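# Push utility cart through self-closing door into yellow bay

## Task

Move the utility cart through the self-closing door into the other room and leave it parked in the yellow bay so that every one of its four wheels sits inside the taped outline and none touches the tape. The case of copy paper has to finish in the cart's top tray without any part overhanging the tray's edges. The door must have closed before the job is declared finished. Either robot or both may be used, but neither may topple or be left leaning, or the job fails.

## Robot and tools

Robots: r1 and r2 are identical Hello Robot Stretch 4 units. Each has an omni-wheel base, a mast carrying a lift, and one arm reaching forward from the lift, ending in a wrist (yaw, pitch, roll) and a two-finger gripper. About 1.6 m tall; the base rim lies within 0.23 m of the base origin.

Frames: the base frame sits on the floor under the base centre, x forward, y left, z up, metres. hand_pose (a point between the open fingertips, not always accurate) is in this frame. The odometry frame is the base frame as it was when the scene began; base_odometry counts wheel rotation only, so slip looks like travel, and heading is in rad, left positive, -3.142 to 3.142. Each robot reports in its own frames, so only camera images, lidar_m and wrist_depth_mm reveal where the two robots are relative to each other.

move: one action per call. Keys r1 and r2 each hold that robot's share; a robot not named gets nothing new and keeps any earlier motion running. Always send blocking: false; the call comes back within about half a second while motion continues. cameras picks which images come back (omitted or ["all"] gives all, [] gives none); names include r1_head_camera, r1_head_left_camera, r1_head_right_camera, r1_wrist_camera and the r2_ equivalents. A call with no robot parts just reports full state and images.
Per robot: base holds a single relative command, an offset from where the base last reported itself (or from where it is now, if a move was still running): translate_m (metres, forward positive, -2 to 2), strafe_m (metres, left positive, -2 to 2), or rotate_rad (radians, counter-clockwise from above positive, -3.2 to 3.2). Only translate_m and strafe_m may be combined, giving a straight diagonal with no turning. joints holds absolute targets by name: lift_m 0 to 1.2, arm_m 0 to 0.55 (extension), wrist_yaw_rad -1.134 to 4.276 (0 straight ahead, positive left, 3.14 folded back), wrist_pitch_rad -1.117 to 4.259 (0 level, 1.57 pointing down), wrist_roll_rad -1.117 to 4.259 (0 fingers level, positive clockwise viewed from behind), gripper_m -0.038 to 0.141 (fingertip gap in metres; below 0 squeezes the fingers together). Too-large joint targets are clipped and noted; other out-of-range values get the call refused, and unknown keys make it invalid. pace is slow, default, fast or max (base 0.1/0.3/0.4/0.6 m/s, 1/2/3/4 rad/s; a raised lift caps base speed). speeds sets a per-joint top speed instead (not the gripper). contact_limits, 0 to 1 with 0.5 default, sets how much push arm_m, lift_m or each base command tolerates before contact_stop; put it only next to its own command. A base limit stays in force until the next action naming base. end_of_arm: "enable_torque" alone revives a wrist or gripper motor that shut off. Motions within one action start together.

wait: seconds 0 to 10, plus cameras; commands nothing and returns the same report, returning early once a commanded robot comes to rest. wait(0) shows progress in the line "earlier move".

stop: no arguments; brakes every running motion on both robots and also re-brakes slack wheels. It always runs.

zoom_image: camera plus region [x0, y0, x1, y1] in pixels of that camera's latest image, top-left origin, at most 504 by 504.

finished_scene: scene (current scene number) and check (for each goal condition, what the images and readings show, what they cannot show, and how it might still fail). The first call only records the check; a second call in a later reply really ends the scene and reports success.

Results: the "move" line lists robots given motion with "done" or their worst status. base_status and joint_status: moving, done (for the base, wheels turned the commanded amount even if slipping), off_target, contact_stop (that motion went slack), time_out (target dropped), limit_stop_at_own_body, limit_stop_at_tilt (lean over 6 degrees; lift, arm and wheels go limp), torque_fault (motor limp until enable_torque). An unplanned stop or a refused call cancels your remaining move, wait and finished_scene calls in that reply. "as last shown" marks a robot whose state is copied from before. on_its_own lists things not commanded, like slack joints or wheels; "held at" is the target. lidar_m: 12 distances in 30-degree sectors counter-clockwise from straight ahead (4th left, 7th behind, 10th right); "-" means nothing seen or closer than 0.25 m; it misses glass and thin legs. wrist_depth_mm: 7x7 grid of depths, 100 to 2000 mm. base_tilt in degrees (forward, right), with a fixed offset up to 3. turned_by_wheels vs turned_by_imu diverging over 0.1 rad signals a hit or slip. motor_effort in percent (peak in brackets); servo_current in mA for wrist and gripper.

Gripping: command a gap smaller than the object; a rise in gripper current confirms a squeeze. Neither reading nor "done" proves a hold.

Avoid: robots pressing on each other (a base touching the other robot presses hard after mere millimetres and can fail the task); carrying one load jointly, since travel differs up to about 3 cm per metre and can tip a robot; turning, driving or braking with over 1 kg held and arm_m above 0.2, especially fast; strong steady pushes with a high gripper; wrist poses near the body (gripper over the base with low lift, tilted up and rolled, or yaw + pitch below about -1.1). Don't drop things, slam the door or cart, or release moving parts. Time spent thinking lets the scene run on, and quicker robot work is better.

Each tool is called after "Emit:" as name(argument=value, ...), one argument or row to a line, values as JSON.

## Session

Emit:
move(
  blocking=false,
  cameras=["r1_head_camera", "r1_head_left_camera", "r1_head_right_camera", "r2_head_camera", "r2_head_left_camera", "r2_head_right_camera"],
)

Scene clock: 0.00 s.
r1.base_odometry: x=+0.000 y=+0.000 heading=+0.000
r1.turned_by_wheels: +0.000
r1.turned_by_imu: +0.000
r1.base_tilt: forward=-1.6 right=+1.3
r1.lidar_m: 0.96 1.73 2.02 2.40 3.92 1.59 0.85 0.76 0.78 0.89 0.77 0.77
r1.base_status: not commanded
r1.joint_positions: lift_m=+0.124 arm_m=+0.000 wrist_yaw_rad=+3.194 wrist_pitch_rad=+0.002 wrist_roll_rad=+0.000 gripper_m=+0.056
r1.joint_status: not commanded
r1.measured_speeds: translate_m=+0.000 strafe_m=+0.000 rotate_rad=+0.000 lift_m=+0.000 arm_m=+0.000 wrist_yaw_rad=+0.000 wrist_pitch_rad=+0.000 wrist_roll_rad=+0.000
r1.motor_effort: lift_m=+19 arm_m=-3 wheel_0=-1 wheel_1=+1 wheel_2=+0
r1.servo_current: wrist_yaw_rad=46 wrist_pitch_rad=39 wrist_roll_rad=33 gripper_m=39
r1.hand_pose: x=-0.1217 y=+0.0722 z=+0.3019 quat_wxyz=(-0.026, -0.001, +0.000, +1.000) (m; r1's base frame)
r1.wrist_depth_mm: - 135 - - - - - / - 135 135 - - - - / - 133 174 - - - - / 110 136 206 - - - - / 137 - - - - - - / - - 189 1098 196 1182 1138 / - 759 759 809 788 - 809
r2.base_odometry: x=+0.000 y=+0.000 heading=+0.000
r2.turned_by_wheels: +0.000
r2.turned_by_imu: +0.000
r2.base_tilt: forward=-0.7 right=+0.1
r2.lidar_m: 1.27 1.30 1.54 2.30 2.33 2.74 1.39 1.38 2.74 2.36 2.39 1.46
r2.base_status: not commanded
r2.joint_positions: lift_m=+0.200 arm_m=+0.000 wrist_yaw_rad=+3.211 wrist_pitch_rad=+0.001 wrist_roll_rad=+0.000 gripper_m=+0.056
r2.joint_status: not commanded
r2.measured_speeds: translate_m=+0.000 strafe_m=+0.000 rotate_rad=+0.000 lift_m=+0.000 arm_m=+0.000 wrist_yaw_rad=+0.000 wrist_pitch_rad=+0.000 wrist_roll_rad=+0.000
r2.motor_effort: lift_m=+18 arm_m=-4 wheel_0=-1 wheel_1=+1 wheel_2=+1
r2.servo_current: wrist_yaw_rad=46 wrist_pitch_rad=33 wrist_roll_rad=39 gripper_m=52
r2.hand_pose: x=-0.1228 y=+0.0671 z=+0.3779 quat_wxyz=(-0.035, -0.001, +0.000, +0.999) (m; r2's base frame)
r2.wrist_depth_mm: - - 137 - - - - / - - 137 - - - - / - 119 146 - - - - / - 141 175 - - - - / 215 - - - - - - / 204 1336 195 1281 191 1366 1205 / 200 244 946 112 - 904 904
pictures: r1_head_camera, r1_head_left_camera, r1_head_right_camera, r2_head_camera, r2_head_left_camera, r2_head_right_camera
Images, in order (width x height): r1_head_camera 420x560, r1_head_left_camera 420x672, r1_head_right_camera 420x672, r2_head_camera 420x560, r2_head_left_camera 420x672, r2_head_right_camera 420x672.

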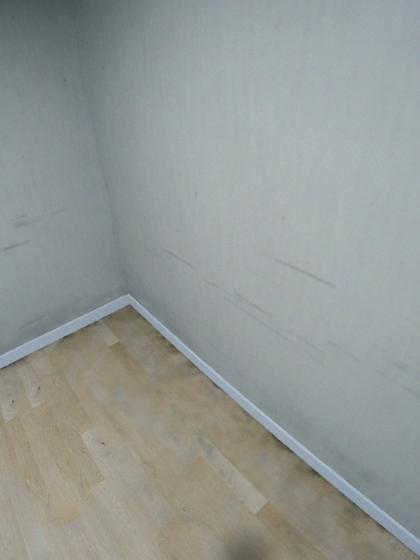

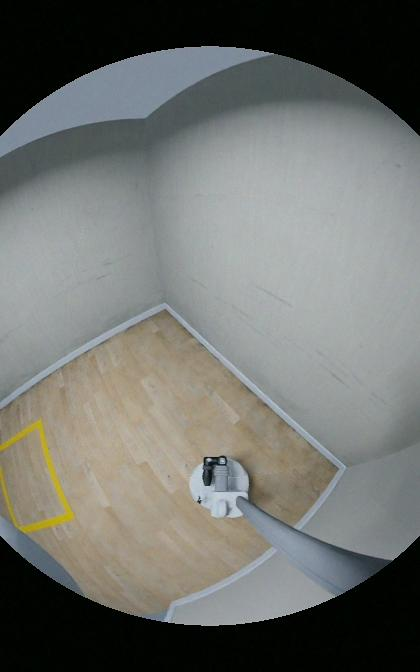

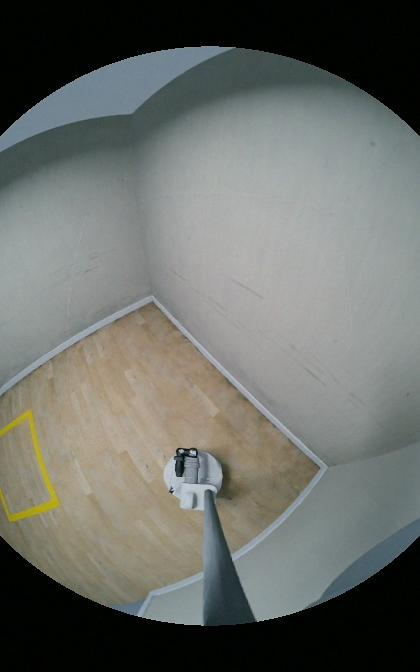

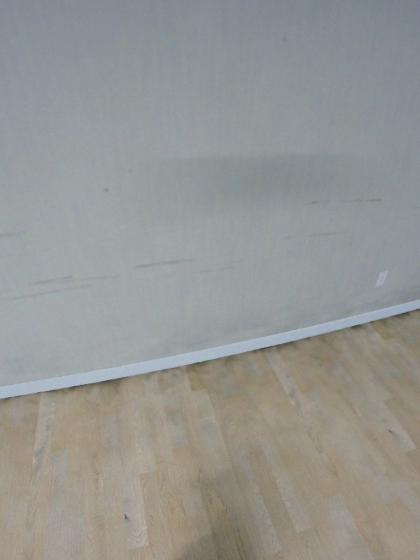

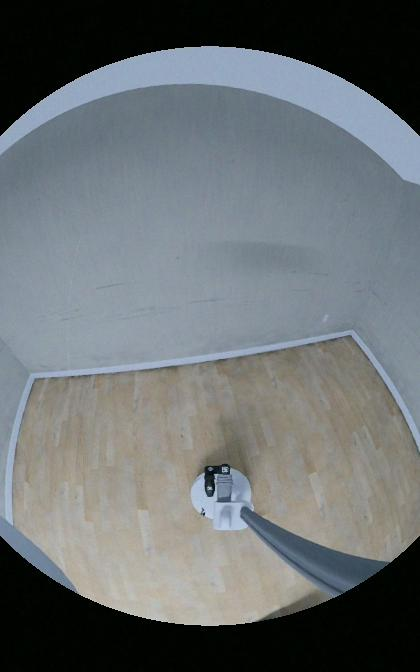

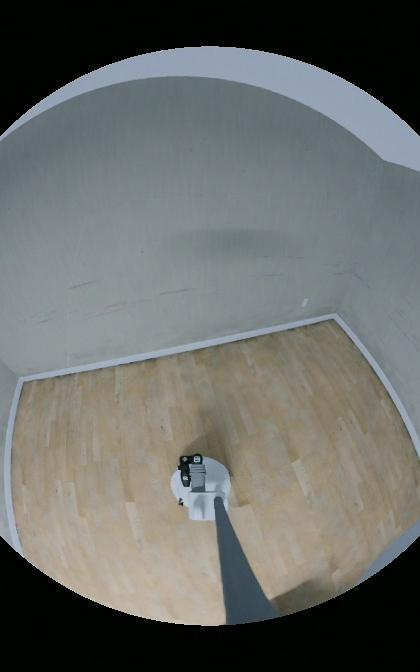

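Emit:
move(
  r1={"base": {"rotate_rad": 2.3}},
  r2={"base": {"rotate_rad": 3.1}},
  blocking=false,
  cameras=[],
)

Emit:
wait(
  seconds=2,
  cameras=[],
)

Emit:
wait(
  seconds=2,
  cameras=["r1_head_camera", "r1_head_left_camera", "r2_head_camera", "r2_head_left_camera"],
)

Scene clock: 9.17 s.
move: r1 moving; r2 moving
r1.base_odometry: x=+0.000 y=+0.000 heading=+0.253
r1.turned_by_wheels: +0.253
r1.turned_by_imu: +0.253
r1.base_tilt: forward=-1.6 right=+1.3
r1.lidar_m: 1.15 2.01 2.10 2.97 2.65 1.07 0.80 0.74 0.80 0.80 0.71 0.82
r1.base_status: rotate_rad moving
r1.joint_positions: lift_m=+0.124 arm_m=+0.000 wrist_yaw_rad=+3.194 wrist_pitch_rad=+0.002 wrist_roll_rad=+0.000 gripper_m=+0.056
r1.joint_status: not commanded
r1.measured_speeds: translate_m=+0.000 strafe_m=+0.000 rotate_rad=+0.974 lift_m=+0.000 arm_m=+0.000 wrist_yaw_rad=+0.000 wrist_pitch_rad=+0.000 wrist_roll_rad=+0.000
r1.motor_effort: lift_m=+20(20) arm_m=-3(4) wheel_0=-9(9) wheel_1=-7(8) wheel_2=-6(7)
r1.servo_current: wrist_yaw_rad=52(52) wrist_pitch_rad=39(52) wrist_roll_rad=59(65) gripper_m=39(46)
r1.hand_pose: x=-0.1217 y=+0.0722 z=+0.3019 quat_wxyz=(-0.026, -0.001, +0.000, +1.000) (m; r1's base frame)
r1.wrist_depth_mm: - 135 - - - - - / - 135 135 - - - 1808 / - 132 175 - - - - / 110 136 207 - - - - / 137 - - - - - 1576 / - - 190 - 195 1160 1138 / - 159 759 809 788 - 809
r2.base_odometry: x=+0.000 y=+0.000 heading=+0.252
r2.turned_by_wheels: +0.252
r2.turned_by_imu: +0.245
r2.base_tilt: forward=-0.7 right=+0.0
r2.lidar_m: 1.27 1.35 1.91 2.30 2.42 3.34 1.42 3.33 2.47 2.38 1.81 1.34
r2.base_status: rotate_rad moving
r2.joint_positions: lift_m=+0.200 arm_m=+0.000 wrist_yaw_rad=+3.211 wrist_pitch_rad=+0.001 wrist_roll_rad=+0.000 gripper_m=+0.056
r2.joint_status: not commanded
r2.measured_speeds: translate_m=+0.002 strafe_m=+0.000 rotate_rad=+0.977 lift_m=+0.000 arm_m=+0.000 wrist_yaw_rad=+0.000 wrist_pitch_rad=+0.000 wrist_roll_rad=+0.000
r2.motor_effort: lift_m=+18(18) arm_m=-4(4) wheel_0=-6(10) wheel_1=-8(10) wheel_2=-10(12)
r2.servo_current: wrist_yaw_rad=46(52) wrist_pitch_rad=46(46) wrist_roll_rad=59(59) gripper_m=46(52)
r2.hand_pose: x=-0.1228 y=+0.0671 z=+0.3779 quat_wxyz=(-0.035, -0.001, +0.000, +0.999) (m; r2's base frame)
r2.wrist_depth_mm: - - 137 - - - - / - - 137 - - - - / - 119 146 289 - - - / - 141 176 - - - - / 215 - - - - - - / 203 1308 196 1366 191 1397 1229 / 200 243 960 112 - 917 891
pictures: none
No camera images: "cameras" was empty.

Scene clock: 11.10 s.
earlier move: r1 done; r2 moving
r1.base_odometry: x=+0.000 y=+0.000 heading=+2.300
r1.turned_by_wheels: +2.047
r1.turned_by_imu: +2.058
r1.base_tilt: forward=-1.6 right=+1.3
r1.lidar_m: 3.29 1.13 0.80 0.73 0.79 0.81 0.76 0.80 1.11 2.01 2.10 2.81
r1.base_status: done
r1.joint_positions: lift_m=+0.124 arm_m=+0.000 wrist_yaw_rad=+3.194 wrist_pitch_rad=+0.002 wrist_roll_rad=+0.000 gripper_m=+0.056
r1.joint_status: not commanded
r1.measured_speeds: translate_m=+0.000 strafe_m=+0.000 rotate_rad=+0.000 lift_m=+0.000 arm_m=+0.000 wrist_yaw_rad=+0.000 wrist_pitch_rad=+0.000 wrist_roll_rad=+0.000
r1.motor_effort: lift_m=+20(20) arm_m=-4(4) wheel_0=-2(10) wheel_1=-2(9) wheel_2=-1(8)
r1.servo_current: wrist_yaw_rad=72(72) wrist_pitch_rad=46(52) wrist_roll_rad=52(65) gripper_m=39(46)
r1.hand_pose: x=-0.1216 y=+0.0722 z=+0.3019 quat_wxyz=(-0.026, -0.001, +0.000, +1.000) (m; r1's base frame)
r1.wrist_depth_mm: - 135 - - - - - / - 135 135 - - - - / - 132 174 - - - - / 110 136 207 - - - - / - - - - - - - / - - 190 - 194 - - / - 759 759 167 798 - 798
r2.base_odometry: x=+0.000 y=+0.000 heading=+3.086
r2.turned_by_wheels: +2.834
r2.turned_by_imu: +2.759
r2.base_tilt: forward=-0.7 right=+0.0
r2.lidar_m: 1.44 1.37 2.84 2.35 2.33 1.50 1.29 1.28 1.46 2.33 2.32 2.60
r2.base_status: rotate_rad moving
r2.joint_positions: lift_m=+0.200 arm_m=+0.000 wrist_yaw_rad=+3.211 wrist_pitch_rad=+0.001 wrist_roll_rad=+0.000 gripper_m=+0.056
r2.joint_status: not commanded
r2.measured_speeds: translate_m=+0.000 strafe_m=+0.000 rotate_rad=+0.264 lift_m=+0.000 arm_m=+0.000 wrist_yaw_rad=+0.000 wrist_pitch_rad=+0.000 wrist_roll_rad=+0.000
r2.motor_effort: lift_m=+18(18) arm_m=-4(4) wheel_0=-5(10) wheel_1=-4(10) wheel_2=-4(12)
r2.servo_current: wrist_yaw_rad=33(65) wrist_pitch_rad=39(46) wrist_roll_rad=46(59) gripper_m=46(59)
r2.hand_pose: x=-0.1228 y=+0.0671 z=+0.3779 quat_wxyz=(-0.035, -0.001, +0.000, +0.999) (m; r2's base frame)
r2.wrist_depth_mm: - 114 137 - - - - / - 108 137 - - - - / - 120 147 235 - - - / - 141 164 - - - - / 216 - - - - - - / 203 1205 192 1229 191 1366 1255 / 202 246 976 112 - 917 878
wait: 1.93 of 2 s (r1 has come to rest)
pictures: none
No camera images: "cameras" was empty.

Scene clock: 11.50 s.
earlier move: r2 done
r1.base_odometry: x=+0.000 y=+0.000 heading=+2.300
r1.turned_by_wheels: +0.000
r1.turned_by_imu: +0.000
r1.base_tilt: forward=-1.6 right=+1.2
r1.lidar_m: 3.31 1.13 0.79 0.75 0.76 0.81 0.77 0.81 1.10 2.02 2.10 2.84
r1.base_status: done
r1.joint_positions: lift_m=+0.124 arm_m=+0.000 wrist_yaw_rad=+3.194 wrist_pitch_rad=+0.002 wrist_roll_rad=+0.000 gripper_m=+0.056
r1.joint_status: not commanded
r1.measured_speeds: translate_m=+0.000 strafe_m=+0.000 rotate_rad=+0.000 lift_m=+0.000 arm_m=+0.000 wrist_yaw_rad=+0.000 wrist_pitch_rad=+0.000 wrist_roll_rad=+0.000
r1.motor_effort: lift_m=+20(20) arm_m=-4(4) wheel_0=-3(10) wheel_1=-2(9) wheel_2=-1(8)
r1.servo_current: wrist_yaw_rad=39(72) wrist_pitch_rad=39(52) wrist_roll_rad=46(65) gripper_m=46(46)
r1.hand_pose: x=-0.1216 y=+0.0722 z=+0.3019 quat_wxyz=(-0.026, -0.001, +0.000, +1.000) (m; r1's base frame)
r1.wrist_depth_mm: - 135 - - - - - / - 135 135 - - - - / - 132 174 - - - - / 110 136 207 - - - - / - - - - - - - / - - 190 - 194 - - / - 768 759 167 798 - 798
r2.base_odometry: x=+0.000 y=+0.000 heading=+3.099
r2.turned_by_wheels: +0.013
r2.turned_by_imu: +0.013
r2.base_tilt: forward=-0.7 right=+0.1
r2.lidar_m: 1.41 1.38 2.82 2.36 2.33 1.54 1.30 1.26 1.47 2.32 2.31 2.65
r2.base_status: done
r2.joint_positions: lift_m=+0.200 arm_m=+0.000 wrist_yaw_rad=+3.211 wrist_pitch_rad=+0.001 wrist_roll_rad=+0.000 gripper_m=+0.056
r2.joint_status: not commanded
r2.measured_speeds: translate_m=+0.000 strafe_m=+0.000 rotate_rad=+0.000 lift_m=+0.000 arm_m=+0.000 wrist_yaw_rad=+0.000 wrist_pitch_rad=+0.000 wrist_roll_rad=+0.000
r2.motor_effort: lift_m=+18(18) arm_m=-4(4) wheel_0=-3(10) wheel_1=-3(10) wheel_2=-4(12)
r2.servo_current: wrist_yaw_rad=46(65) wrist_pitch_rad=39(46) wrist_roll_rad=59(59) gripper_m=59(59)
r2.hand_pose: x=-0.1228 y=+0.0671 z=+0.3779 quat_wxyz=(-0.035, -0.001, +0.000, +0.999) (m; r2's base frame)
r2.wrist_depth_mm: - 114 137 - - - - / - 108 137 - - - - / - 120 147 235 - - - / - 141 164 - - - - / 216 - - - - - - / 203 1205 191 1205 191 1366 1205 / 202 246 960 112 - 904 904
wait: 0.40 of 2 s (r2 has come to rest)
pictures: r1_head_camera, r1_head_left_camera, r2_head_camera, r2_head_left_camera
Images, in order (width x height): r1_head_camera 420x560, r1_head_left_camera 420x672, r2_head_camera 420x560, r2_head_left_camera 420x672.

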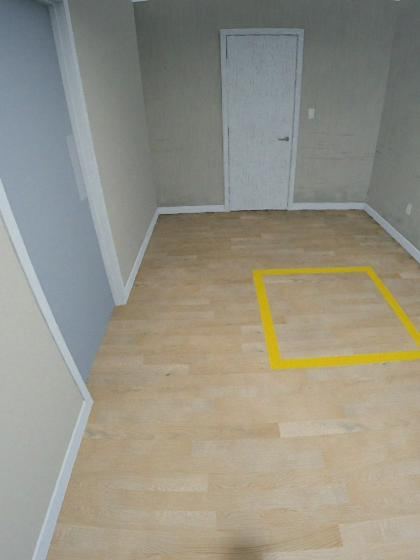

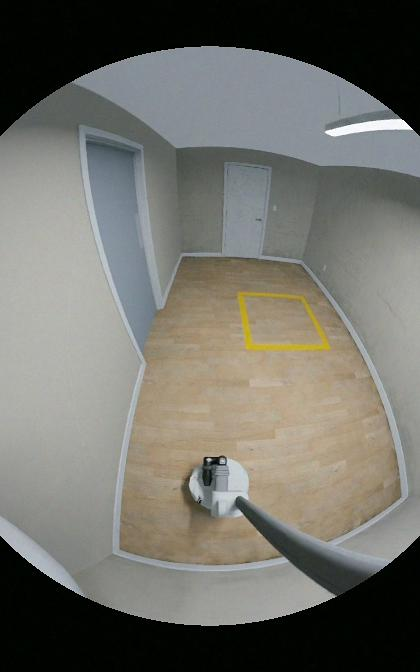

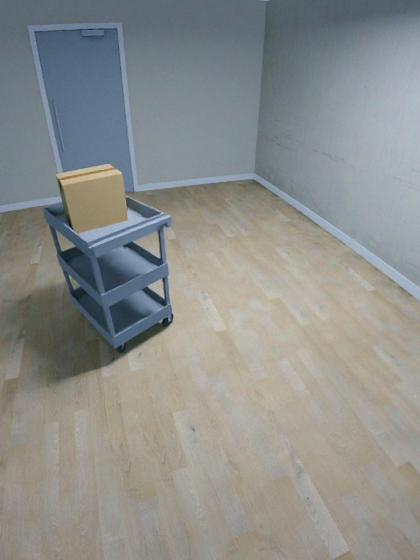

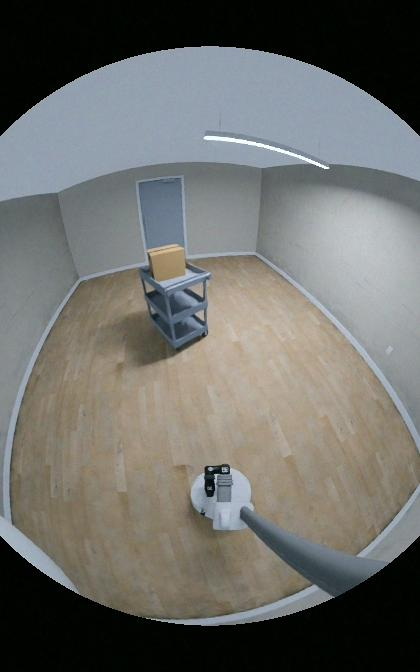

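Emit:
zoom_image(
  camera="r2_head_camera",
  region=[20, 140, 200, 360],
)

Emit:
zoom_image(
  camera="r2_head_left_camera",
  region=[110, 220, 240, 360],
)

Scaled by 2.291 from the camera's 420x560 image, which has a finer 1200x1600 frame.

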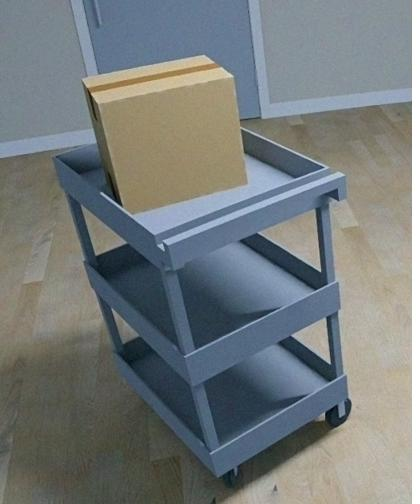

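Scaled by 3.600 from the camera's 420x672 image, which has a finer 600x960 frame.

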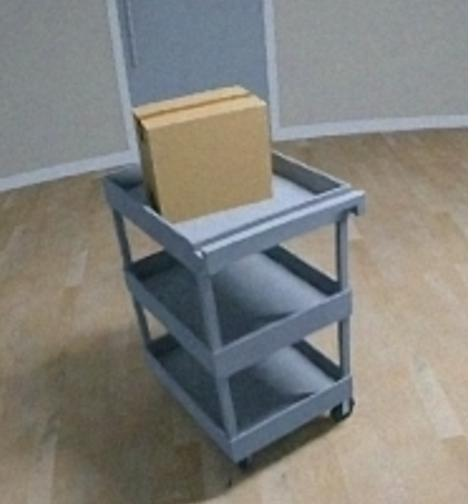

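Emit:
zoom_image(
  camera="r1_head_camera",
  region=[0, 240, 200, 500],
)

Emit:
zoom_image(
  camera="r1_head_left_camera",
  region=[70, 120, 350, 400],
)

Scaled by 1.938 from the camera's 420x560 image, which has a finer 600x800 frame.

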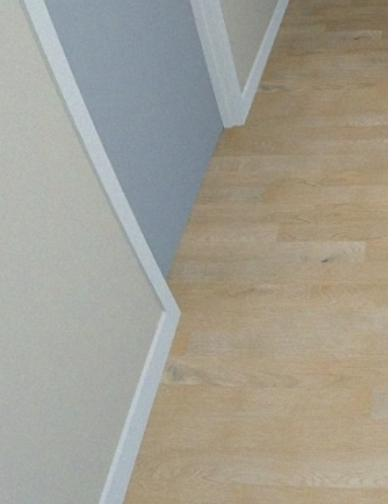

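Scaled by 1.800 from the camera's 420x672 image, which has a finer 600x960 frame.

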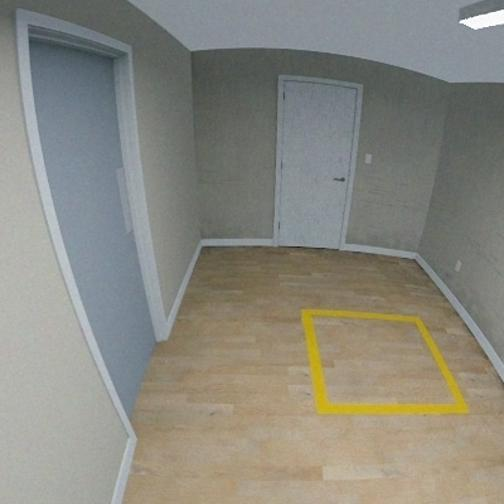

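Emit:
move(
  r1={"base": {"translate_m": 1.5}, "pace": "fast"},
  r2={"base": {"strafe_m": 1.2}, "pace": "fast"},
  blocking=false,
  cameras=[],
)

Emit:
wait(
  seconds=6,
  cameras=[],
)

Emit:
wait(
  seconds=4,
  cameras=["r2_head_camera"],
)

Scene clock: 177.17 s.
move: r1 moving; r2 moving
r1.base_odometry: x=-0.034 y=+0.037 heading=+2.300
r1.turned_by_wheels: +0.000
r1.turned_by_imu: +0.000
r1.base_tilt: forward=-1.6 right=+1.3
r1.lidar_m: 3.30 1.09 0.79 0.74 0.79 0.86 0.81 0.85 1.16 2.01 2.08 2.81
r1.base_status: translate_m moving
r1.joint_positions: lift_m=+0.124 arm_m=+0.000 wrist_yaw_rad=+3.194 wrist_pitch_rad=+0.002 wrist_roll_rad=+0.000 gripper_m=+0.056
r1.joint_status: not commanded
r1.measured_speeds: translate_m=+0.196 strafe_m=+0.000 rotate_rad=-0.004 lift_m=+0.000 arm_m=+0.000 wrist_yaw_rad=+0.000 wrist_pitch_rad=+0.000 wrist_roll_rad=+0.000
r1.motor_effort: lift_m=+19(20) arm_m=-4(4) wheel_0=+7(9) wheel_1=+7(9) wheel_2=-12(12)
r1.servo_current: wrist_yaw_rad=46(46) wrist_pitch_rad=33(52) wrist_roll_rad=52(65) gripper_m=39(46)
r1.hand_pose: x=-0.1216 y=+0.0722 z=+0.3019 quat_wxyz=(-0.026, -0.001, +0.000, +1.000) (m; r1's base frame)
r1.wrist_depth_mm: - 134 134 - - - - / - 123 134 - - - - / - 134 145 - - - - / - 135 191 - - - - / 137 - - - - - - / - - 190 - 195 - - / - 809 750 798 788 - 809
r2.base_odometry: x=-0.003 y=-0.058 heading=+3.099
r2.turned_by_wheels: +0.000
r2.turned_by_imu: +0.001
r2.base_tilt: forward=-0.7 right=+0.1
r2.lidar_m: 1.38 1.34 2.76 2.31 2.31 1.56 1.30 1.30 1.50 2.37 2.37 2.71
r2.base_status: strafe_m moving
r2.joint_positions: lift_m=+0.200 arm_m=+0.000 wrist_yaw_rad=+3.211 wrist_pitch_rad=+0.001 wrist_roll_rad=+0.000 gripper_m=+0.056
r2.joint_status: not commanded
r2.measured_speeds: translate_m=+0.001 strafe_m=+0.226 rotate_rad=-0.003 lift_m=+0.000 arm_m=+0.000 wrist_yaw_rad=+0.000 wrist_pitch_rad=+0.000 wrist_roll_rad=+0.000
r2.motor_effort: lift_m=+18(18) arm_m=-4(4) wheel_0=-15(16) wheel_1=+14(15) wheel_2=+0(3)
r2.servo_current: wrist_yaw_rad=52(52) wrist_pitch_rad=33(46) wrist_roll_rad=39(52) gripper_m=39(52)
r2.hand_pose: x=-0.1228 y=+0.0671 z=+0.3779 quat_wxyz=(-0.035, -0.001, +0.000, +0.999) (m; r2's base frame)
r2.wrist_depth_mm: - - 137 - - - - / - - 137 - - - - / - 114 143 227 - - - / - 141 159 - - - - / 213 - - - - - - / 200 1182 193 1205 191 1397 1229 / 199 242 976 112 - 917 878
pictures: none
No camera images: "cameras" was empty.

Scene clock: 180.80 s.
earlier move: r1 moving; r2 done
r1.base_odometry: x=-0.949 y=+1.063 heading=+2.300
r1.turned_by_wheels: +0.000
r1.turned_by_imu: +0.001
r1.base_tilt: forward=-1.6 right=+1.3
r1.lidar_m: 2.50 1.16 0.89 0.83 0.79 1.10 2.18 2.29 2.10 1.98 2.07 2.61
r1.base_status: translate_m moving
r1.joint_positions: lift_m=+0.124 arm_m=+0.000 wrist_yaw_rad=+3.194 wrist_pitch_rad=+0.002 wrist_roll_rad=+0.000 gripper_m=+0.056
r1.joint_status: not commanded
r1.measured_speeds: translate_m=+0.251 strafe_m=-0.001 rotate_rad=+0.007 lift_m=+0.000 arm_m=+0.000 wrist_yaw_rad=+0.000 wrist_pitch_rad=+0.000 wrist_roll_rad=+0.000
r1.motor_effort: lift_m=+20(20) arm_m=-4(4) wheel_0=+0(10) wheel_1=+2(9) wheel_2=+1(13)
r1.servo_current: wrist_yaw_rad=46(72) wrist_pitch_rad=39(52) wrist_roll_rad=33(65) gripper_m=39(46)
r1.hand_pose: x=-0.1216 y=+0.0722 z=+0.3019 quat_wxyz=(-0.026, -0.001, +0.000, +1.000) (m; r1's base frame)
r1.wrist_depth_mm: - 134 - - - - - / - 134 135 - - - - / - 130 153 - - - - / - 135 204 - - - - / 138 - - - - 1618 - / 1229 1229 197 1182 196 1160 1025 / - 809 759 798 788 - 798
r2.base_odometry: x=-0.051 y=-1.199 heading=+3.099
r2.turned_by_wheels: +0.000
r2.turned_by_imu: +0.001
r2.base_tilt: forward=-0.7 right=+0.0
r2.lidar_m: 1.68 2.64 1.47 1.20 1.21 1.42 1.64 1.62 1.87 3.16 3.45 1.48
r2.base_status: done
r2.joint_positions: lift_m=+0.200 arm_m=+0.000 wrist_yaw_rad=+3.211 wrist_pitch_rad=+0.001 wrist_roll_rad=+0.000 gripper_m=+0.056
r2.joint_status: not commanded
r2.measured_speeds: translate_m=+0.000 strafe_m=+0.000 rotate_rad=+0.000 lift_m=+0.000 arm_m=+0.000 wrist_yaw_rad=+0.000 wrist_pitch_rad=+0.000 wrist_roll_rad=+0.000
r2.motor_effort: lift_m=+18(18) arm_m=-4(5) wheel_0=+2(16) wheel_1=-2(16) wheel_2=+0(3)
r2.servo_current: wrist_yaw_rad=46(65) wrist_pitch_rad=39(46) wrist_roll_rad=33(59) gripper_m=46(52)
r2.hand_pose: x=-0.1228 y=+0.0671 z=+0.3779 quat_wxyz=(-0.035, -0.001, +0.000, +0.999) (m; r2's base frame)
r2.wrist_depth_mm: - 114 137 - - - - / - 108 138 - - - - / - 120 147 235 - - - / - 140 164 - - - - / 216 - - - - 1983 - / 204 1336 195 1308 191 1366 1205 / 202 246 946 112 - 904 878
wait: 3.63 of 6 s (r2 has come to rest)
pictures: none
No camera images: "cameras" was empty.

Scene clock: 181.70 s.
earlier move: r1 done
r1.base_odometry: x=-0.999 y=+1.119 heading=+2.300
r1.turned_by_wheels: +0.000
r1.turned_by_imu: +0.000
r1.base_tilt: forward=-1.6 right=+1.3
r1.lidar_m: 2.41 1.13 0.91 0.83 0.86 1.12 2.26 2.34 2.09 1.97 2.03 2.51
r1.base_status: done
r1.joint_positions: lift_m=+0.124 arm_m=+0.000 wrist_yaw_rad=+3.194 wrist_pitch_rad=+0.002 wrist_roll_rad=+0.000 gripper_m=+0.056
r1.joint_status: not commanded
r1.measured_speeds: translate_m=+0.000 strafe_m=+0.000 rotate_rad=+0.000 lift_m=+0.000 arm_m=+0.000 wrist_yaw_rad=+0.000 wrist_pitch_rad=+0.000 wrist_roll_rad=+0.000
r1.motor_effort: lift_m=+19(20) arm_m=-4(4) wheel_0=+2(10) wheel_1=+1(9) wheel_2=+2(13)
r1.servo_current: wrist_yaw_rad=39(72) wrist_pitch_rad=46(52) wrist_roll_rad=39(72) gripper_m=46(46)
r1.hand_pose: x=-0.1216 y=+0.0722 z=+0.3019 quat_wxyz=(-0.026, -0.001, +0.000, +1.000) (m; r1's base frame)
r1.wrist_depth_mm: - 135 - - - - - / - 135 146 - - - - / - 132 174 - - - - / 110 136 222 - - - - / 137 - - - - 1618 - / 1229 1229 197 1229 196 1160 1008 / - 809 768 798 788 - 798
r2.base_odometry: x=-0.051 y=-1.199 heading=+3.099
r2.turned_by_wheels: +0.000
r2.turned_by_imu: +0.000
r2.base_tilt: forward=-0.7 right=+0.0
r2.lidar_m: 1.67 2.66 1.45 1.20 1.17 1.45 1.63 1.63 1.88 3.16 3.46 1.48
r2.base_status: done
r2.joint_positions: lift_m=+0.200 arm_m=+0.000 wrist_yaw_rad=+3.211 wrist_pitch_rad=+0.001 wrist_roll_rad=+0.000 gripper_m=+0.056
r2.joint_status: not commanded
r2.measured_speeds: translate_m=+0.000 strafe_m=+0.000 rotate_rad=+0.000 lift_m=+0.000 arm_m=+0.000 wrist_yaw_rad=+0.000 wrist_pitch_rad=+0.000 wrist_roll_rad=+0.000
r2.motor_effort: lift_m=+18(18) arm_m=-4(5) wheel_0=+2(16) wheel_1=-3(16) wheel_2=+0(3)
r2.servo_current: wrist_yaw_rad=52(65) wrist_pitch_rad=39(46) wrist_roll_rad=52(59) gripper_m=46(52)
r2.hand_pose: x=-0.1228 y=+0.0671 z=+0.3779 quat_wxyz=(-0.035, -0.001, +0.000, +0.999) (m; r2's base frame)
r2.wrist_depth_mm: - 114 137 - - - - / - 108 137 - - - - / - 120 147 235 - - - / - 141 164 - - - - / 216 - - - - - - / 204 1308 195 1336 192 1366 1229 / 201 244 960 112 - 917 891
wait: 0.90 of 4 s (r1 has come to rest)
pictures: r2_head_camera
Images, in order (width x height): r2_head_camera 420x560.

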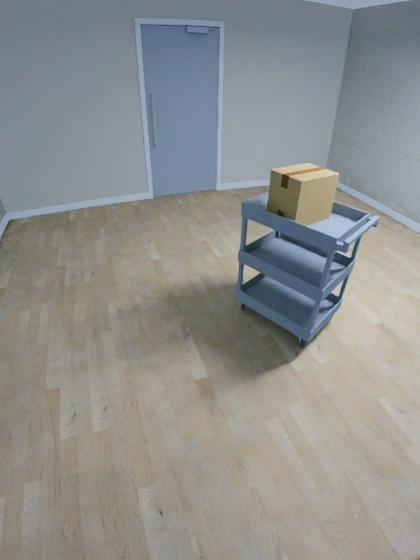

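Emit:
move(
  blocking=false,
  cameras=["r1_head_camera", "r2_head_camera"],
)

Scene clock: 203.00 s.
r1.base_odometry: x=-0.999 y=+1.119 heading=+2.300
r1.turned_by_wheels: +0.000
r1.turned_by_imu: +0.000
r1.base_tilt: forward=-1.6 right=+1.3
r1.lidar_m: 2.43 1.15 0.88 0.82 0.86 1.12 2.27 2.37 2.08 1.97 2.05 2.52
r1.base_status: done
r1.joint_positions: lift_m=+0.124 arm_m=+0.000 wrist_yaw_rad=+3.194 wrist_pitch_rad=+0.002 wrist_roll_rad=+0.000 gripper_m=+0.056
r1.joint_status: not commanded
r1.measured_speeds: translate_m=+0.000 strafe_m=+0.000 rotate_rad=+0.000 lift_m=+0.000 arm_m=+0.000 wrist_yaw_rad=+0.000 wrist_pitch_rad=+0.000 wrist_roll_rad=+0.000
r1.motor_effort: lift_m=+20(20) arm_m=-4(4) wheel_0=+2(10) wheel_1=+1(9) wheel_2=+2(13)
r1.servo_current: wrist_yaw_rad=39(72) wrist_pitch_rad=46(52) wrist_roll_rad=59(72) gripper_m=33(46)
r1.hand_pose: x=-0.1216 y=+0.0722 z=+0.3019 quat_wxyz=(-0.026, -0.001, +0.000, +1.000) (m; r1's base frame)
r1.wrist_depth_mm: - 135 - - - - - / - 135 146 - - - - / - 132 175 - - - - / 110 136 223 - - - - / 137 - - - - 1863 - / 1229 1229 196 1205 195 1160 1008 / - 809 759 798 798 - 809
r2.base_odometry: x=-0.051 y=-1.199 heading=+3.099
r2.turned_by_wheels: +0.000
r2.turned_by_imu: +0.000
r2.base_tilt: forward=-0.7 right=+0.1
r2.lidar_m: 1.67 2.69 1.47 1.21 1.19 1.43 1.61 1.62 1.88 3.15 3.45 1.48
r2.base_status: done
r2.joint_positions: lift_m=+0.200 arm_m=+0.000 wrist_yaw_rad=+3.211 wrist_pitch_rad=+0.001 wrist_roll_rad=+0.000 gripper_m=+0.056
r2.joint_status: not commanded
r2.measured_speeds: translate_m=+0.000 strafe_m=+0.000 rotate_rad=+0.000 lift_m=+0.000 arm_m=+0.000 wrist_yaw_rad=+0.000 wrist_pitch_rad=+0.000 wrist_roll_rad=+0.000
r2.motor_effort: lift_m=+18(18) arm_m=-4(5) wheel_0=+2(16) wheel_1=-2(16) wheel_2=+0(3)
r2.servo_current: wrist_yaw_rad=46(65) wrist_pitch_rad=33(46) wrist_roll_rad=46(59) gripper_m=46(52)
r2.hand_pose: x=-0.1228 y=+0.0671 z=+0.3779 quat_wxyz=(-0.035, -0.001, +0.000, +0.999) (m; r2's base frame)
r2.wrist_depth_mm: - 114 137 - - - - / - 108 138 - - 1921 - / - 120 147 235 - - - / - 141 164 - - - - / 216 - - - - 1921 - / 204 1336 196 1336 191 1366 1205 / 201 245 976 112 - 917 891
pictures: r1_head_camera, r2_head_camera
Images, in order (width x height): r1_head_camera 420x560, r2_head_camera 420x560.

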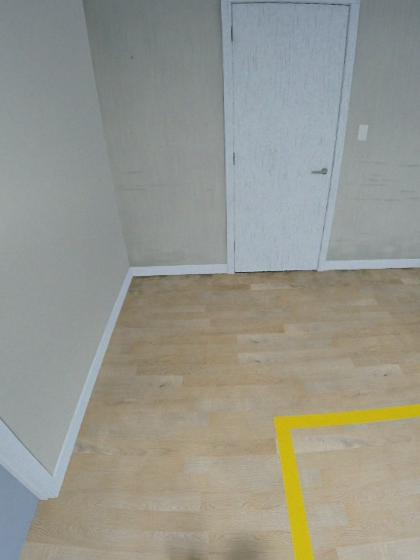

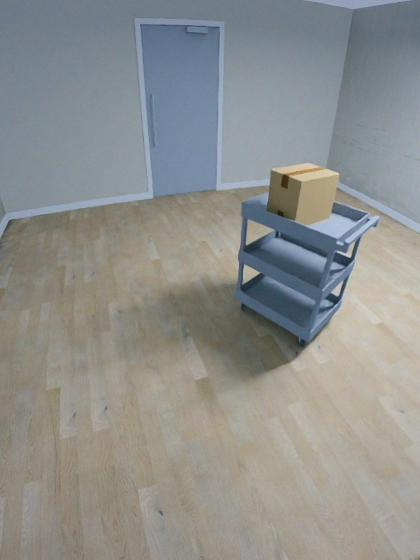

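Emit:
move(
  blocking=false,
  cameras=[],
  r1={"base": {"rotate_rad": 1.57}},
  r2={"base": {"translate_m": 2.2, "strafe_m": 0.3}, "joints": {"lift_m": 1.1, "gripper_m": 0.08}, "pace": "fast"},
)

Emit:
wait(
  seconds=3,
  cameras=["r1_head_camera"],
)

r2: "base": translate_m = 2.2 is out of range: |translate_m| is at most 2
Scene clock: 240.20 s.
r1.base_odometry: x=-0.999 y=+1.119 heading=+2.300
r1.turned_by_wheels: +0.000
r1.turned_by_imu: +0.000
r1.base_tilt: forward=-1.6 right=+1.3
r1.lidar_m: 2.42 1.17 0.89 0.85 0.87 1.10 2.24 2.37 2.13 1.97 2.06 2.51
r1.base_status: done
r1.joint_positions: lift_m=+0.124 arm_m=+0.000 wrist_yaw_rad=+3.194 wrist_pitch_rad=+0.002 wrist_roll_rad=+0.000 gripper_m=+0.056
r1.joint_status: not commanded
r1.measured_speeds: translate_m=+0.000 strafe_m=+0.000 rotate_rad=+0.000 lift_m=+0.000 arm_m=+0.000 wrist_yaw_rad=+0.000 wrist_pitch_rad=+0.000 wrist_roll_rad=+0.000
r1.motor_effort: lift_m=+19(20) arm_m=-4(4) wheel_0=+2(10) wheel_1=+1(9) wheel_2=+2(13)
r1.servo_current: wrist_yaw_rad=39(72) wrist_pitch_rad=39(52) wrist_roll_rad=52(72) gripper_m=46(46)
r1.hand_pose: x=-0.1216 y=+0.0722 z=+0.3019 quat_wxyz=(-0.026, -0.001, +0.000, +1.000) (m; r1's base frame)
r1.wrist_depth_mm: - 135 - - - - - / - 135 146 - - - - / - 132 175 - - - - / 110 136 223 - - - - / 137 - - - - 1863 - / 1229 1229 196 1205 196 1160 1008 / - 809 759 798 788 - 798
r2.base_odometry: x=-0.051 y=-1.199 heading=+3.099
r2.turned_by_wheels: +0.000
r2.turned_by_imu: +0.000
r2.base_tilt: forward=-0.7 right=+0.1
r2.lidar_m: 1.66 2.69 1.46 1.18 1.19 1.45 1.63 1.60 1.87 3.16 3.45 1.46
r2.base_status: done
r2.joint_positions: lift_m=+0.200 arm_m=+0.000 wrist_yaw_rad=+3.211 wrist_pitch_rad=+0.001 wrist_roll_rad=+0.000 gripper_m=+0.056
r2.joint_status: not commanded
r2.measured_speeds: translate_m=+0.000 strafe_m=+0.000 rotate_rad=+0.000 lift_m=+0.000 arm_m=+0.000 wrist_yaw_rad=+0.000 wrist_pitch_rad=+0.000 wrist_roll_rad=+0.000
r2.motor_effort: lift_m=+18(18) arm_m=-4(5) wheel_0=+2(16) wheel_1=-2(16) wheel_2=+0(3)
r2.servo_current: wrist_yaw_rad=39(65) wrist_pitch_rad=33(46) wrist_roll_rad=39(59) gripper_m=52(52)
r2.hand_pose: x=-0.1228 y=+0.0671 z=+0.3779 quat_wxyz=(-0.035, -0.001, +0.000, +0.999) (m; r2's base frame)
r2.wrist_depth_mm: - 114 137 - - - - / - 108 137 - - - - / - 120 147 235 - 1983 - / - 141 164 - - - - / 216 - - - - 1983 - / 204 1336 196 1336 191 1366 1205 / 202 245 960 112 - 917 904
pictures: none

not run: a call was refused earlier in this reply.

Emit:
move(
  blocking=false,
  cameras=[],
  r1={"base": {"rotate_rad": 1.57}},
  r2={"base": {"translate_m": 2.0, "strafe_m": 0.3}, "joints": {"lift_m": 1.1, "gripper_m": 0.08}, "pace": "fast"},
)

Emit:
wait(
  seconds=3,
  cameras=["r1_head_camera"],
)

Scene clock: 246.43 s.
move: r1 moving; r2 moving
r1.base_odometry: x=-0.999 y=+1.119 heading=+2.552
r1.turned_by_wheels: +0.252
r1.turned_by_imu: +0.253
r1.base_tilt: forward=-1.6 right=+1.3
r1.lidar_m: 1.69 0.98 0.86 0.83 0.90 1.53 2.26 2.36 1.98 1.99 2.29 2.43
r1.base_status: rotate_rad moving
r1.joint_positions: lift_m=+0.124 arm_m=+0.000 wrist_yaw_rad=+3.194 wrist_pitch_rad=+0.002 wrist_roll_rad=+0.000 gripper_m=+0.056
r1.joint_status: not commanded
r1.measured_speeds: translate_m=+0.000 strafe_m=+0.000 rotate_rad=+0.981 lift_m=+0.000 arm_m=+0.000 wrist_yaw_rad=+0.000 wrist_pitch_rad=+0.000 wrist_roll_rad=+0.000
r1.motor_effort: lift_m=+20(20) arm_m=-4(4) wheel_0=-7(8) wheel_1=-7(7) wheel_2=-8(8)
r1.servo_current: wrist_yaw_rad=46(65) wrist_pitch_rad=39(52) wrist_roll_rad=52(59) gripper_m=39(46)
r1.hand_pose: x=-0.1216 y=+0.0722 z=+0.3019 quat_wxyz=(-0.026, -0.001, +0.000, +1.000) (m; r1's base frame)
r1.wrist_depth_mm: - 135 - - - - - / - 135 146 - - - - / - 132 175 - - - - / 110 136 224 - - - - / 137 - - - - - - / 1229 1229 197 1205 195 1160 1118 / - 820 759 798 788 - 809
r2.base_odometry: x=-0.101 y=-1.204 heading=+3.099
r2.turned_by_wheels: +0.000
r2.turned_by_imu: +0.001
r2.base_tilt: forward=-0.7 right=+0.0
r2.lidar_m: 1.62 2.66 1.44 1.20 1.21 1.45 1.69 1.68 1.92 3.27 3.46 1.42
r2.base_status: translate_m moving; strafe_m moving
r2.joint_positions: lift_m=+0.263 arm_m=+0.000 wrist_yaw_rad=+3.211 wrist_pitch_rad=+0.001 wrist_roll_rad=+0.000 gripper_m=+0.073
r2.joint_status: lift_m moving; gripper_m moving
r2.measured_speeds: translate_m=+0.194 strafe_m=+0.031 rotate_rad=-0.002 lift_m=+0.244 arm_m=+0.000 wrist_yaw_rad=+0.000 wrist_pitch_rad=+0.000 wrist_roll_rad=+0.000
r2.motor_effort: lift_m=+23(25) arm_m=-4(5) wheel_0=+8(9) wheel_1=+11(11) wheel_2=-15(15)
r2.servo_current: wrist_yaw_rad=59(59) wrist_pitch_rad=39(46) wrist_roll_rad=46(52) gripper_m=91(91)
r2.hand_pose: x=-0.1228 y=+0.0671 z=+0.4411 quat_wxyz=(-0.035, -0.001, +0.000, +0.999) (m; r2's base frame)
r2.wrist_depth_mm: - - 137 - - - - / - - 137 - - - - / - 114 143 226 - - - / - 141 159 - - - - / 213 - - - - - - / 202 1537 193 1499 190 1537 1255 / 198 243 1078 112 1078 976 1008
pictures: none
No camera images: "cameras" was empty.

Scene clock: 248.00 s.
earlier move: r1 done; r2 moving
r1.base_odometry: x=-0.999 y=+1.119 heading=-2.414
r1.turned_by_wheels: +1.317
r1.turned_by_imu: +1.324
r1.base_tilt: forward=-1.6 right=+1.2
r1.lidar_m: 0.85 0.86 1.11 2.25 2.32 2.10 1.97 2.05 2.56 2.45 1.18 0.92
r1.base_status: done
r1.joint_positions: lift_m=+0.124 arm_m=+0.000 wrist_yaw_rad=+3.194 wrist_pitch_rad=+0.002 wrist_roll_rad=+0.000 gripper_m=+0.056
r1.joint_status: not commanded
r1.measured_speeds: translate_m=+0.000 strafe_m=+0.000 rotate_rad=+0.000 lift_m=+0.000 arm_m=+0.000 wrist_yaw_rad=+0.000 wrist_pitch_rad=+0.000 wrist_roll_rad=+0.000
r1.motor_effort: lift_m=+19(20) arm_m=-4(4) wheel_0=-3(10) wheel_1=-1(7) wheel_2=+0(8)
r1.servo_current: wrist_yaw_rad=52(65) wrist_pitch_rad=46(52) wrist_roll_rad=52(65) gripper_m=39(46)
r1.hand_pose: x=-0.1216 y=+0.0722 z=+0.3019 quat_wxyz=(-0.026, -0.001, +0.000, +1.000) (m; r1's base frame)
r1.wrist_depth_mm: - 135 - - - - - / - 135 146 - - - - / - 132 174 - - - - / 110 136 223 - - - - / 137 - - - - - - / - 1229 193 1205 196 1160 1118 / - 809 759 167 788 - 798
r2.base_odometry: x=-0.677 y=-1.266 heading=+3.099
r2.turned_by_wheels: +0.000
r2.turned_by_imu: +0.001
r2.base_tilt: forward=-0.7 right=+0.1
r2.lidar_m: 3.51 2.84 1.57 1.31 1.31 1.50 2.26 2.23 2.60 3.38 1.05 1.03
r2.base_status: translate_m moving; strafe_m moving
r2.joint_positions: lift_m=+0.868 arm_m=+0.000 wrist_yaw_rad=+3.211 wrist_pitch_rad=+0.001 wrist_roll_rad=+0.000 gripper_m=+0.080
r2.joint_status: lift_m moving; the others done
r2.measured_speeds: translate_m=+0.395 strafe_m=+0.060 rotate_rad=+0.002 lift_m=+0.400 arm_m=+0.000 wrist_yaw_rad=+0.000 wrist_pitch_rad=+0.000 wrist_roll_rad=+0.000
r2.motor_effort: lift_m=+25(27) arm_m=-4(5) wheel_0=+4(11) wheel_1=+6(12) wheel_2=-9(17)
r2.servo_current: wrist_yaw_rad=59(59) wrist_pitch_rad=39(46) wrist_roll_rad=59(65) gripper_m=46(91)
r2.hand_pose: x=-0.1228 y=+0.0671 z=+1.0459 quat_wxyz=(-0.035, -0.001, +0.000, +0.999) (m; r2's base frame)
r2.wrist_depth_mm: - - 137 - - - - / - - 137 - - - - / - 118 144 - - - - / - 140 179 - - - - / 214 - - - - - - / 202 - 198 - 198 - - / 200 245 - 112 - - -
wait: 1.57 of 3 s (r1 has come to rest)
pictures: r1_head_camera
Images, in order (width x height): r1_head_camera 420x560.

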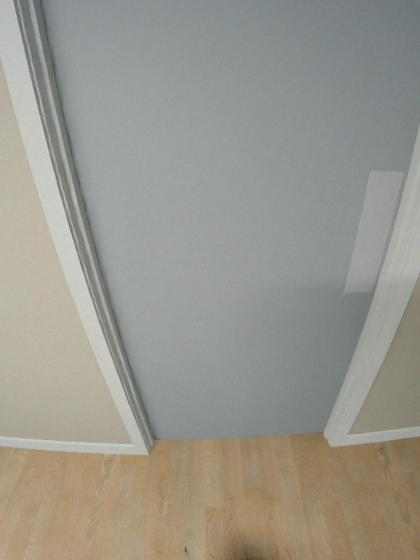

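Emit:
move(
  blocking=false,
  cameras=[],
  r1={"base": {"translate_m": 0.6, "strafe_m": -0.2}},
)

Emit:
wait(
  seconds=0,
  cameras=["r2_head_camera"],
)

Scene clock: 281.33 s.
earlier move: r2 done
move: r1 moving
r1.base_odometry: x=-1.030 y=+1.106 heading=-2.413
r1.turned_by_wheels: +0.000
r1.turned_by_imu: +0.000
r1.base_tilt: forward=-1.6 right=+1.2
r1.lidar_m: 0.82 0.84 1.01 2.26 2.34 2.13 2.00 2.11 2.53 2.44 1.15 0.88
r1.base_status: translate_m moving; strafe_m moving
r1.joint_positions: lift_m=+0.124 arm_m=+0.000 wrist_yaw_rad=+3.194 wrist_pitch_rad=+0.002 wrist_roll_rad=+0.000 gripper_m=+0.056
r1.joint_status: not commanded
r1.measured_speeds: translate_m=+0.121 strafe_m=-0.040 rotate_rad=+0.006 lift_m=+0.000 arm_m=+0.000 wrist_yaw_rad=+0.000 wrist_pitch_rad=+0.000 wrist_roll_rad=+0.000
r1.motor_effort: lift_m=+20(20) arm_m=-4(4) wheel_0=+8(8) wheel_1=+5(5) wheel_2=-9(9)
r1.servo_current: wrist_yaw_rad=46(65) wrist_pitch_rad=52(52) wrist_roll_rad=46(59) gripper_m=39(46)
r1.hand_pose: x=-0.1216 y=+0.0722 z=+0.3019 quat_wxyz=(-0.026, -0.001, +0.000, +1.000) (m; r1's base frame)
r1.wrist_depth_mm: - 135 - - - - - / - 135 146 - - - - / - 132 174 - - - - / 110 136 222 - - - - / 137 - - - - - - / - 1205 193 1205 196 1160 1160 / - 809 759 167 798 - 798
r2.base_odometry: x=-2.062 y=-1.414 heading=+3.099
r2.turned_by_wheels: +0.000
r2.turned_by_imu: +0.003
r2.base_tilt: forward=-0.7 right=+0.0
r2.lidar_m: 2.13 2.12 1.80 1.52 1.52 1.75 3.02 3.61 0.59 0.60 3.18 2.52
r2.base_status: done
r2.joint_positions: lift_m=+1.100 arm_m=+0.000 wrist_yaw_rad=+3.211 wrist_pitch_rad=+0.001 wrist_roll_rad=+0.000 gripper_m=+0.080
r2.joint_status: all done
r2.measured_speeds: translate_m=+0.000 strafe_m=+0.000 rotate_rad=+0.000 lift_m=+0.000 arm_m=+0.000 wrist_yaw_rad=+0.000 wrist_pitch_rad=+0.000 wrist_roll_rad=+0.000
r2.motor_effort: lift_m=+21(21) arm_m=-4(4) wheel_0=+1(2) wheel_1=+1(2) wheel_2=-1(1)
r2.servo_current: wrist_yaw_rad=33(52) wrist_pitch_rad=46(46) wrist_roll_rad=46(52) gripper_m=46(59)
r2.hand_pose: x=-0.1228 y=+0.0671 z=+1.2776 quat_wxyz=(-0.035, -0.001, +0.000, +0.999) (m; r2's base frame)
r2.wrist_depth_mm: - 114 137 - - - - / - 108 137 - - - 1863 / - 120 147 - - - 1756 / - 141 178 - - - 1808 / 216 - - - - - 1808 / 203 - 198 - 198 - - / 202 - - 112 - - -
pictures: none
No camera images: "cameras" was empty.

Scene clock: 281.33 s.
earlier move: r1 moving
r1.base_odometry: x=-1.030 y=+1.106 heading=-2.413
r1.turned_by_wheels: +0.000
r1.turned_by_imu: +0.000
r1.base_tilt: forward=-1.6 right=+1.2
r1.lidar_m: 0.82 0.84 1.01 2.26 2.34 2.13 2.00 2.11 2.53 2.44 1.15 0.88
r1.base_status: translate_m moving; strafe_m moving
r1.joint_positions: lift_m=+0.124 arm_m=+0.000 wrist_yaw_rad=+3.194 wrist_pitch_rad=+0.002 wrist_roll_rad=+0.000 gripper_m=+0.056
r1.joint_status: not commanded
r1.measured_speeds: translate_m=+0.121 strafe_m=-0.040 rotate_rad=+0.006 lift_m=+0.000 arm_m=+0.000 wrist_yaw_rad=+0.000 wrist_pitch_rad=+0.000 wrist_roll_rad=+0.000
r1.motor_effort: lift_m=+20(20) arm_m=-4(4) wheel_0=+8(8) wheel_1=+5(5) wheel_2=-9(9)
r1.servo_current: wrist_yaw_rad=46(65) wrist_pitch_rad=52(52) wrist_roll_rad=46(59) gripper_m=39(46)
r1.hand_pose: x=-0.1216 y=+0.0722 z=+0.3019 quat_wxyz=(-0.026, -0.001, +0.000, +1.000) (m; r1's base frame)
r1.wrist_depth_mm: - 135 - - - - - / - 135 146 - - - - / - 132 174 - - - - / 110 136 222 - - - - / 137 - - - - - - / - 1205 193 1205 196 1160 1160 / - 809 759 167 798 - 798
r2.base_odometry: x=-2.062 y=-1.414 heading=+3.099
r2.turned_by_wheels: +0.000
r2.turned_by_imu: +0.000
r2.base_tilt: forward=-0.7 right=+0.0
r2.lidar_m: 2.13 2.12 1.80 1.52 1.52 1.75 3.02 3.61 0.59 0.60 3.18 2.52
r2.base_status: done
r2.joint_positions: lift_m=+1.100 arm_m=+0.000 wrist_yaw_rad=+3.211 wrist_pitch_rad=+0.001 wrist_roll_rad=+0.000 gripper_m=+0.080
r2.joint_status: all done
r2.measured_speeds: translate_m=+0.000 strafe_m=+0.000 rotate_rad=+0.000 lift_m=+0.000 arm_m=+0.000 wrist_yaw_rad=+0.000 wrist_pitch_rad=+0.000 wrist_roll_rad=+0.000
r2.motor_effort: lift_m=+21(21) arm_m=-4(4) wheel_0=+1(2) wheel_1=+1(2) wheel_2=-1(1)
r2.servo_current: wrist_yaw_rad=33(52) wrist_pitch_rad=46(46) wrist_roll_rad=46(52) gripper_m=46(59)
r2.hand_pose: x=-0.1228 y=+0.0671 z=+1.2776 quat_wxyz=(-0.035, -0.001, +0.000, +0.999) (m; r2's base frame)
r2.wrist_depth_mm: - 114 137 - - - - / - 108 137 - - - 1863 / - 120 147 - - - 1756 / - 141 178 - - - 1808 / 216 - - - - - 1808 / 203 - 198 - 198 - - / 202 - - 112 - - -
pictures: r2_head_camera
Images, in order (width x height): r2_head_camera 420x560.

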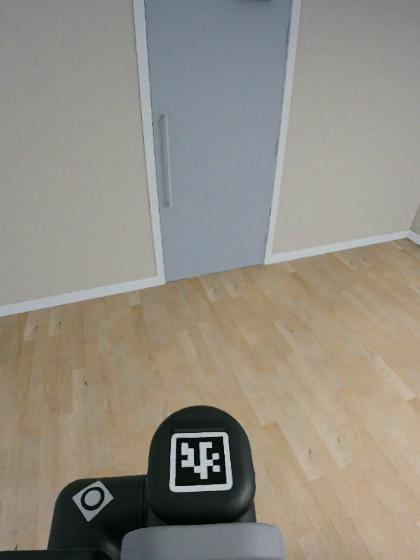

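Emit:
move(
  blocking=false,
  cameras=[],
  r2={"base": {"rotate_rad": -2.55}, "joints": {"wrist_yaw_rad": 0.0, "wrist_pitch_rad": 1.57, "wrist_roll_rad": 1.57}},
)

Emit:
wait(
  seconds=3.5,
  cameras=["r1_head_camera"],
)

Scene clock: 312.00 s.
earlier move: r1 done
move: r2 moving
r1.base_odometry: x=-1.580 y=+0.869 heading=-2.413
r1.turned_by_wheels: +0.000
r1.turned_by_imu: -0.001
r1.base_tilt: forward=-1.6 right=+1.3
r1.lidar_m: 0.26 0.26 0.40 0.78 2.56 2.71 2.58 2.67 2.34 0.99 0.38 0.29
r1.base_status: done
r1.joint_positions: lift_m=+0.124 arm_m=+0.000 wrist_yaw_rad=+3.194 wrist_pitch_rad=+0.002 wrist_roll_rad=+0.000 gripper_m=+0.056
r1.joint_status: not commanded
r1.measured_speeds: translate_m=+0.000 strafe_m=+0.000 rotate_rad=+0.000 lift_m=+0.000 arm_m=+0.000 wrist_yaw_rad=+0.000 wrist_pitch_rad=+0.000 wrist_roll_rad=+0.000
r1.motor_effort: lift_m=+19(20) arm_m=-4(4) wheel_0=+0(1) wheel_1=+2(2) wheel_2=+0(0)
r1.servo_current: wrist_yaw_rad=46(52) wrist_pitch_rad=39(46) wrist_roll_rad=39(59) gripper_m=39(46)
r1.hand_pose: x=-0.1216 y=+0.0722 z=+0.3019 quat_wxyz=(-0.026, -0.001, +0.000, +1.000) (m; r1's base frame)
r1.wrist_depth_mm: - 135 - - - - - / - 135 146 - - - - / - 132 175 - - - - / 110 136 222 - - - - / 137 - - - - - - / - 1229 197 1205 195 1182 1118 / - 798 768 798 788 - 809
r2.base_odometry: x=-2.062 y=-1.414 heading=+2.936
r2.turned_by_wheels: -0.164
r2.turned_by_imu: -0.158
r2.base_tilt: forward=-0.6 right=+0.0
r2.lidar_m: 2.11 2.13 2.07 1.54 1.49 1.62 2.40 3.62 0.74 0.60 0.87 2.84
r2.base_status: rotate_rad moving
r2.joint_positions: lift_m=+1.100 arm_m=+0.000 wrist_yaw_rad=+2.650 wrist_pitch_rad=+0.581 wrist_roll_rad=+0.588 gripper_m=+0.080
r2.joint_status: wrist_yaw_rad moving; wrist_pitch_rad moving; wrist_roll_rad moving
r2.measured_speeds: translate_m=+0.000 strafe_m=+0.001 rotate_rad=-0.636 lift_m=+0.000 arm_m=+0.000 wrist_yaw_rad=-1.736 wrist_pitch_rad=+1.818 wrist_roll_rad=+1.820
r2.motor_effort: lift_m=+21(21) arm_m=-4(4) wheel_0=+7(9) wheel_1=+8(9) wheel_2=+9(9)
r2.servo_current: wrist_yaw_rad=104(137) wrist_pitch_rad=52(104) wrist_roll_rad=78(98) gripper_m=52(52)
r2.hand_pose: x=-0.0002 y=+0.1909 z=+1.1196 quat_wxyz=(+0.304, -0.198, +0.336, +0.869) (m; r2's base frame)
r2.wrist_depth_mm: - - - - - - - / - - - - - - - / - - - - - - - / - - - - - 1808 1537 / - - - - 1808 1618 1397 / - - 198 1863 215 1336 1255 / - - 1808 112 1366 1229 1118
pictures: none
No camera images: "cameras" was empty.

Scene clock: 314.73 s.
earlier move: r2 done
r1.base_odometry: x=-1.580 y=+0.869 heading=-2.413
r1.turned_by_wheels: +0.000
r1.turned_by_imu: +0.000
r1.base_tilt: forward=-1.6 right=+1.3
r1.lidar_m: 0.25 0.28 0.41 0.79 2.55 2.73 2.56 2.69 2.35 0.99 0.35 0.27
r1.base_status: done
r1.joint_positions: lift_m=+0.124 arm_m=+0.000 wrist_yaw_rad=+3.194 wrist_pitch_rad=+0.002 wrist_roll_rad=+0.000 gripper_m=+0.056
r1.joint_status: not commanded
r1.measured_speeds: translate_m=+0.000 strafe_m=+0.000 rotate_rad=+0.000 lift_m=+0.000 arm_m=+0.000 wrist_yaw_rad=+0.000 wrist_pitch_rad=+0.000 wrist_roll_rad=+0.000
r1.motor_effort: lift_m=+20(20) arm_m=-4(4) wheel_0=+1(1) wheel_1=+2(3) wheel_2=+0(0)
r1.servo_current: wrist_yaw_rad=65(65) wrist_pitch_rad=39(52) wrist_roll_rad=39(65) gripper_m=39(46)
r1.hand_pose: x=-0.1216 y=+0.0722 z=+0.3019 quat_wxyz=(-0.026, -0.001, +0.000, +1.000) (m; r1's base frame)
r1.wrist_depth_mm: - 135 - - - - - / - 135 146 - - - - / - 133 175 - - - - / 110 136 223 - - - - / 137 - - - - - - / - 1229 196 1205 196 1160 1118 / - 820 750 809 788 - 809
r2.base_odometry: x=-2.062 y=-1.414 heading=+0.550
r2.turned_by_wheels: -2.385
r2.turned_by_imu: -2.321
r2.base_tilt: forward=-0.6 right=+0.1
r2.lidar_m: 3.63 0.57 0.63 3.18 2.41 2.14 2.14 1.74 1.51 1.53 1.83 3.46
r2.base_status: done
r2.joint_positions: lift_m=+1.100 arm_m=+0.000 wrist_yaw_rad=+0.003 wrist_pitch_rad=+1.567 wrist_roll_rad=+1.568 gripper_m=+0.080
r2.joint_status: all done
r2.measured_speeds: translate_m=+0.000 strafe_m=+0.000 rotate_rad=+0.000 lift_m=+0.000 arm_m=+0.000 wrist_yaw_rad=+0.000 wrist_pitch_rad=+0.000 wrist_roll_rad=+0.000
r2.motor_effort: lift_m=+19(21) arm_m=-4(5) wheel_0=+5(11) wheel_1=+2(10) wheel_2=+6(10)
r2.servo_current: wrist_yaw_rad=52(137) wrist_pitch_rad=46(104) wrist_roll_rad=52(98) gripper_m=52(59)
r2.hand_pose: x=+0.1723 y=-0.0874 z=+0.9897 quat_wxyz=(+0.502, +0.500, +0.500, -0.498) (m; r2's base frame)
r2.wrist_depth_mm: 1229 1229 1255 1205 1229 1205 1205 / 1255 1229 1255 1229 1229 1229 1229 / 1255 1255 1229 1255 1255 1229 1205 / 1255 1255 1255 1205 1008 1205 1229 / 1255 1229 1229 1042 1025 1281 357 / 1255 1255 198 1281 196 1255 1229 / 1255 1281 1255 112 1255 1229 1229
wait: 2.73 of 3.5 s (r2 has come to rest)
pictures: r1_head_camera
Images, in order (width x height): r1_head_camera 420x560.

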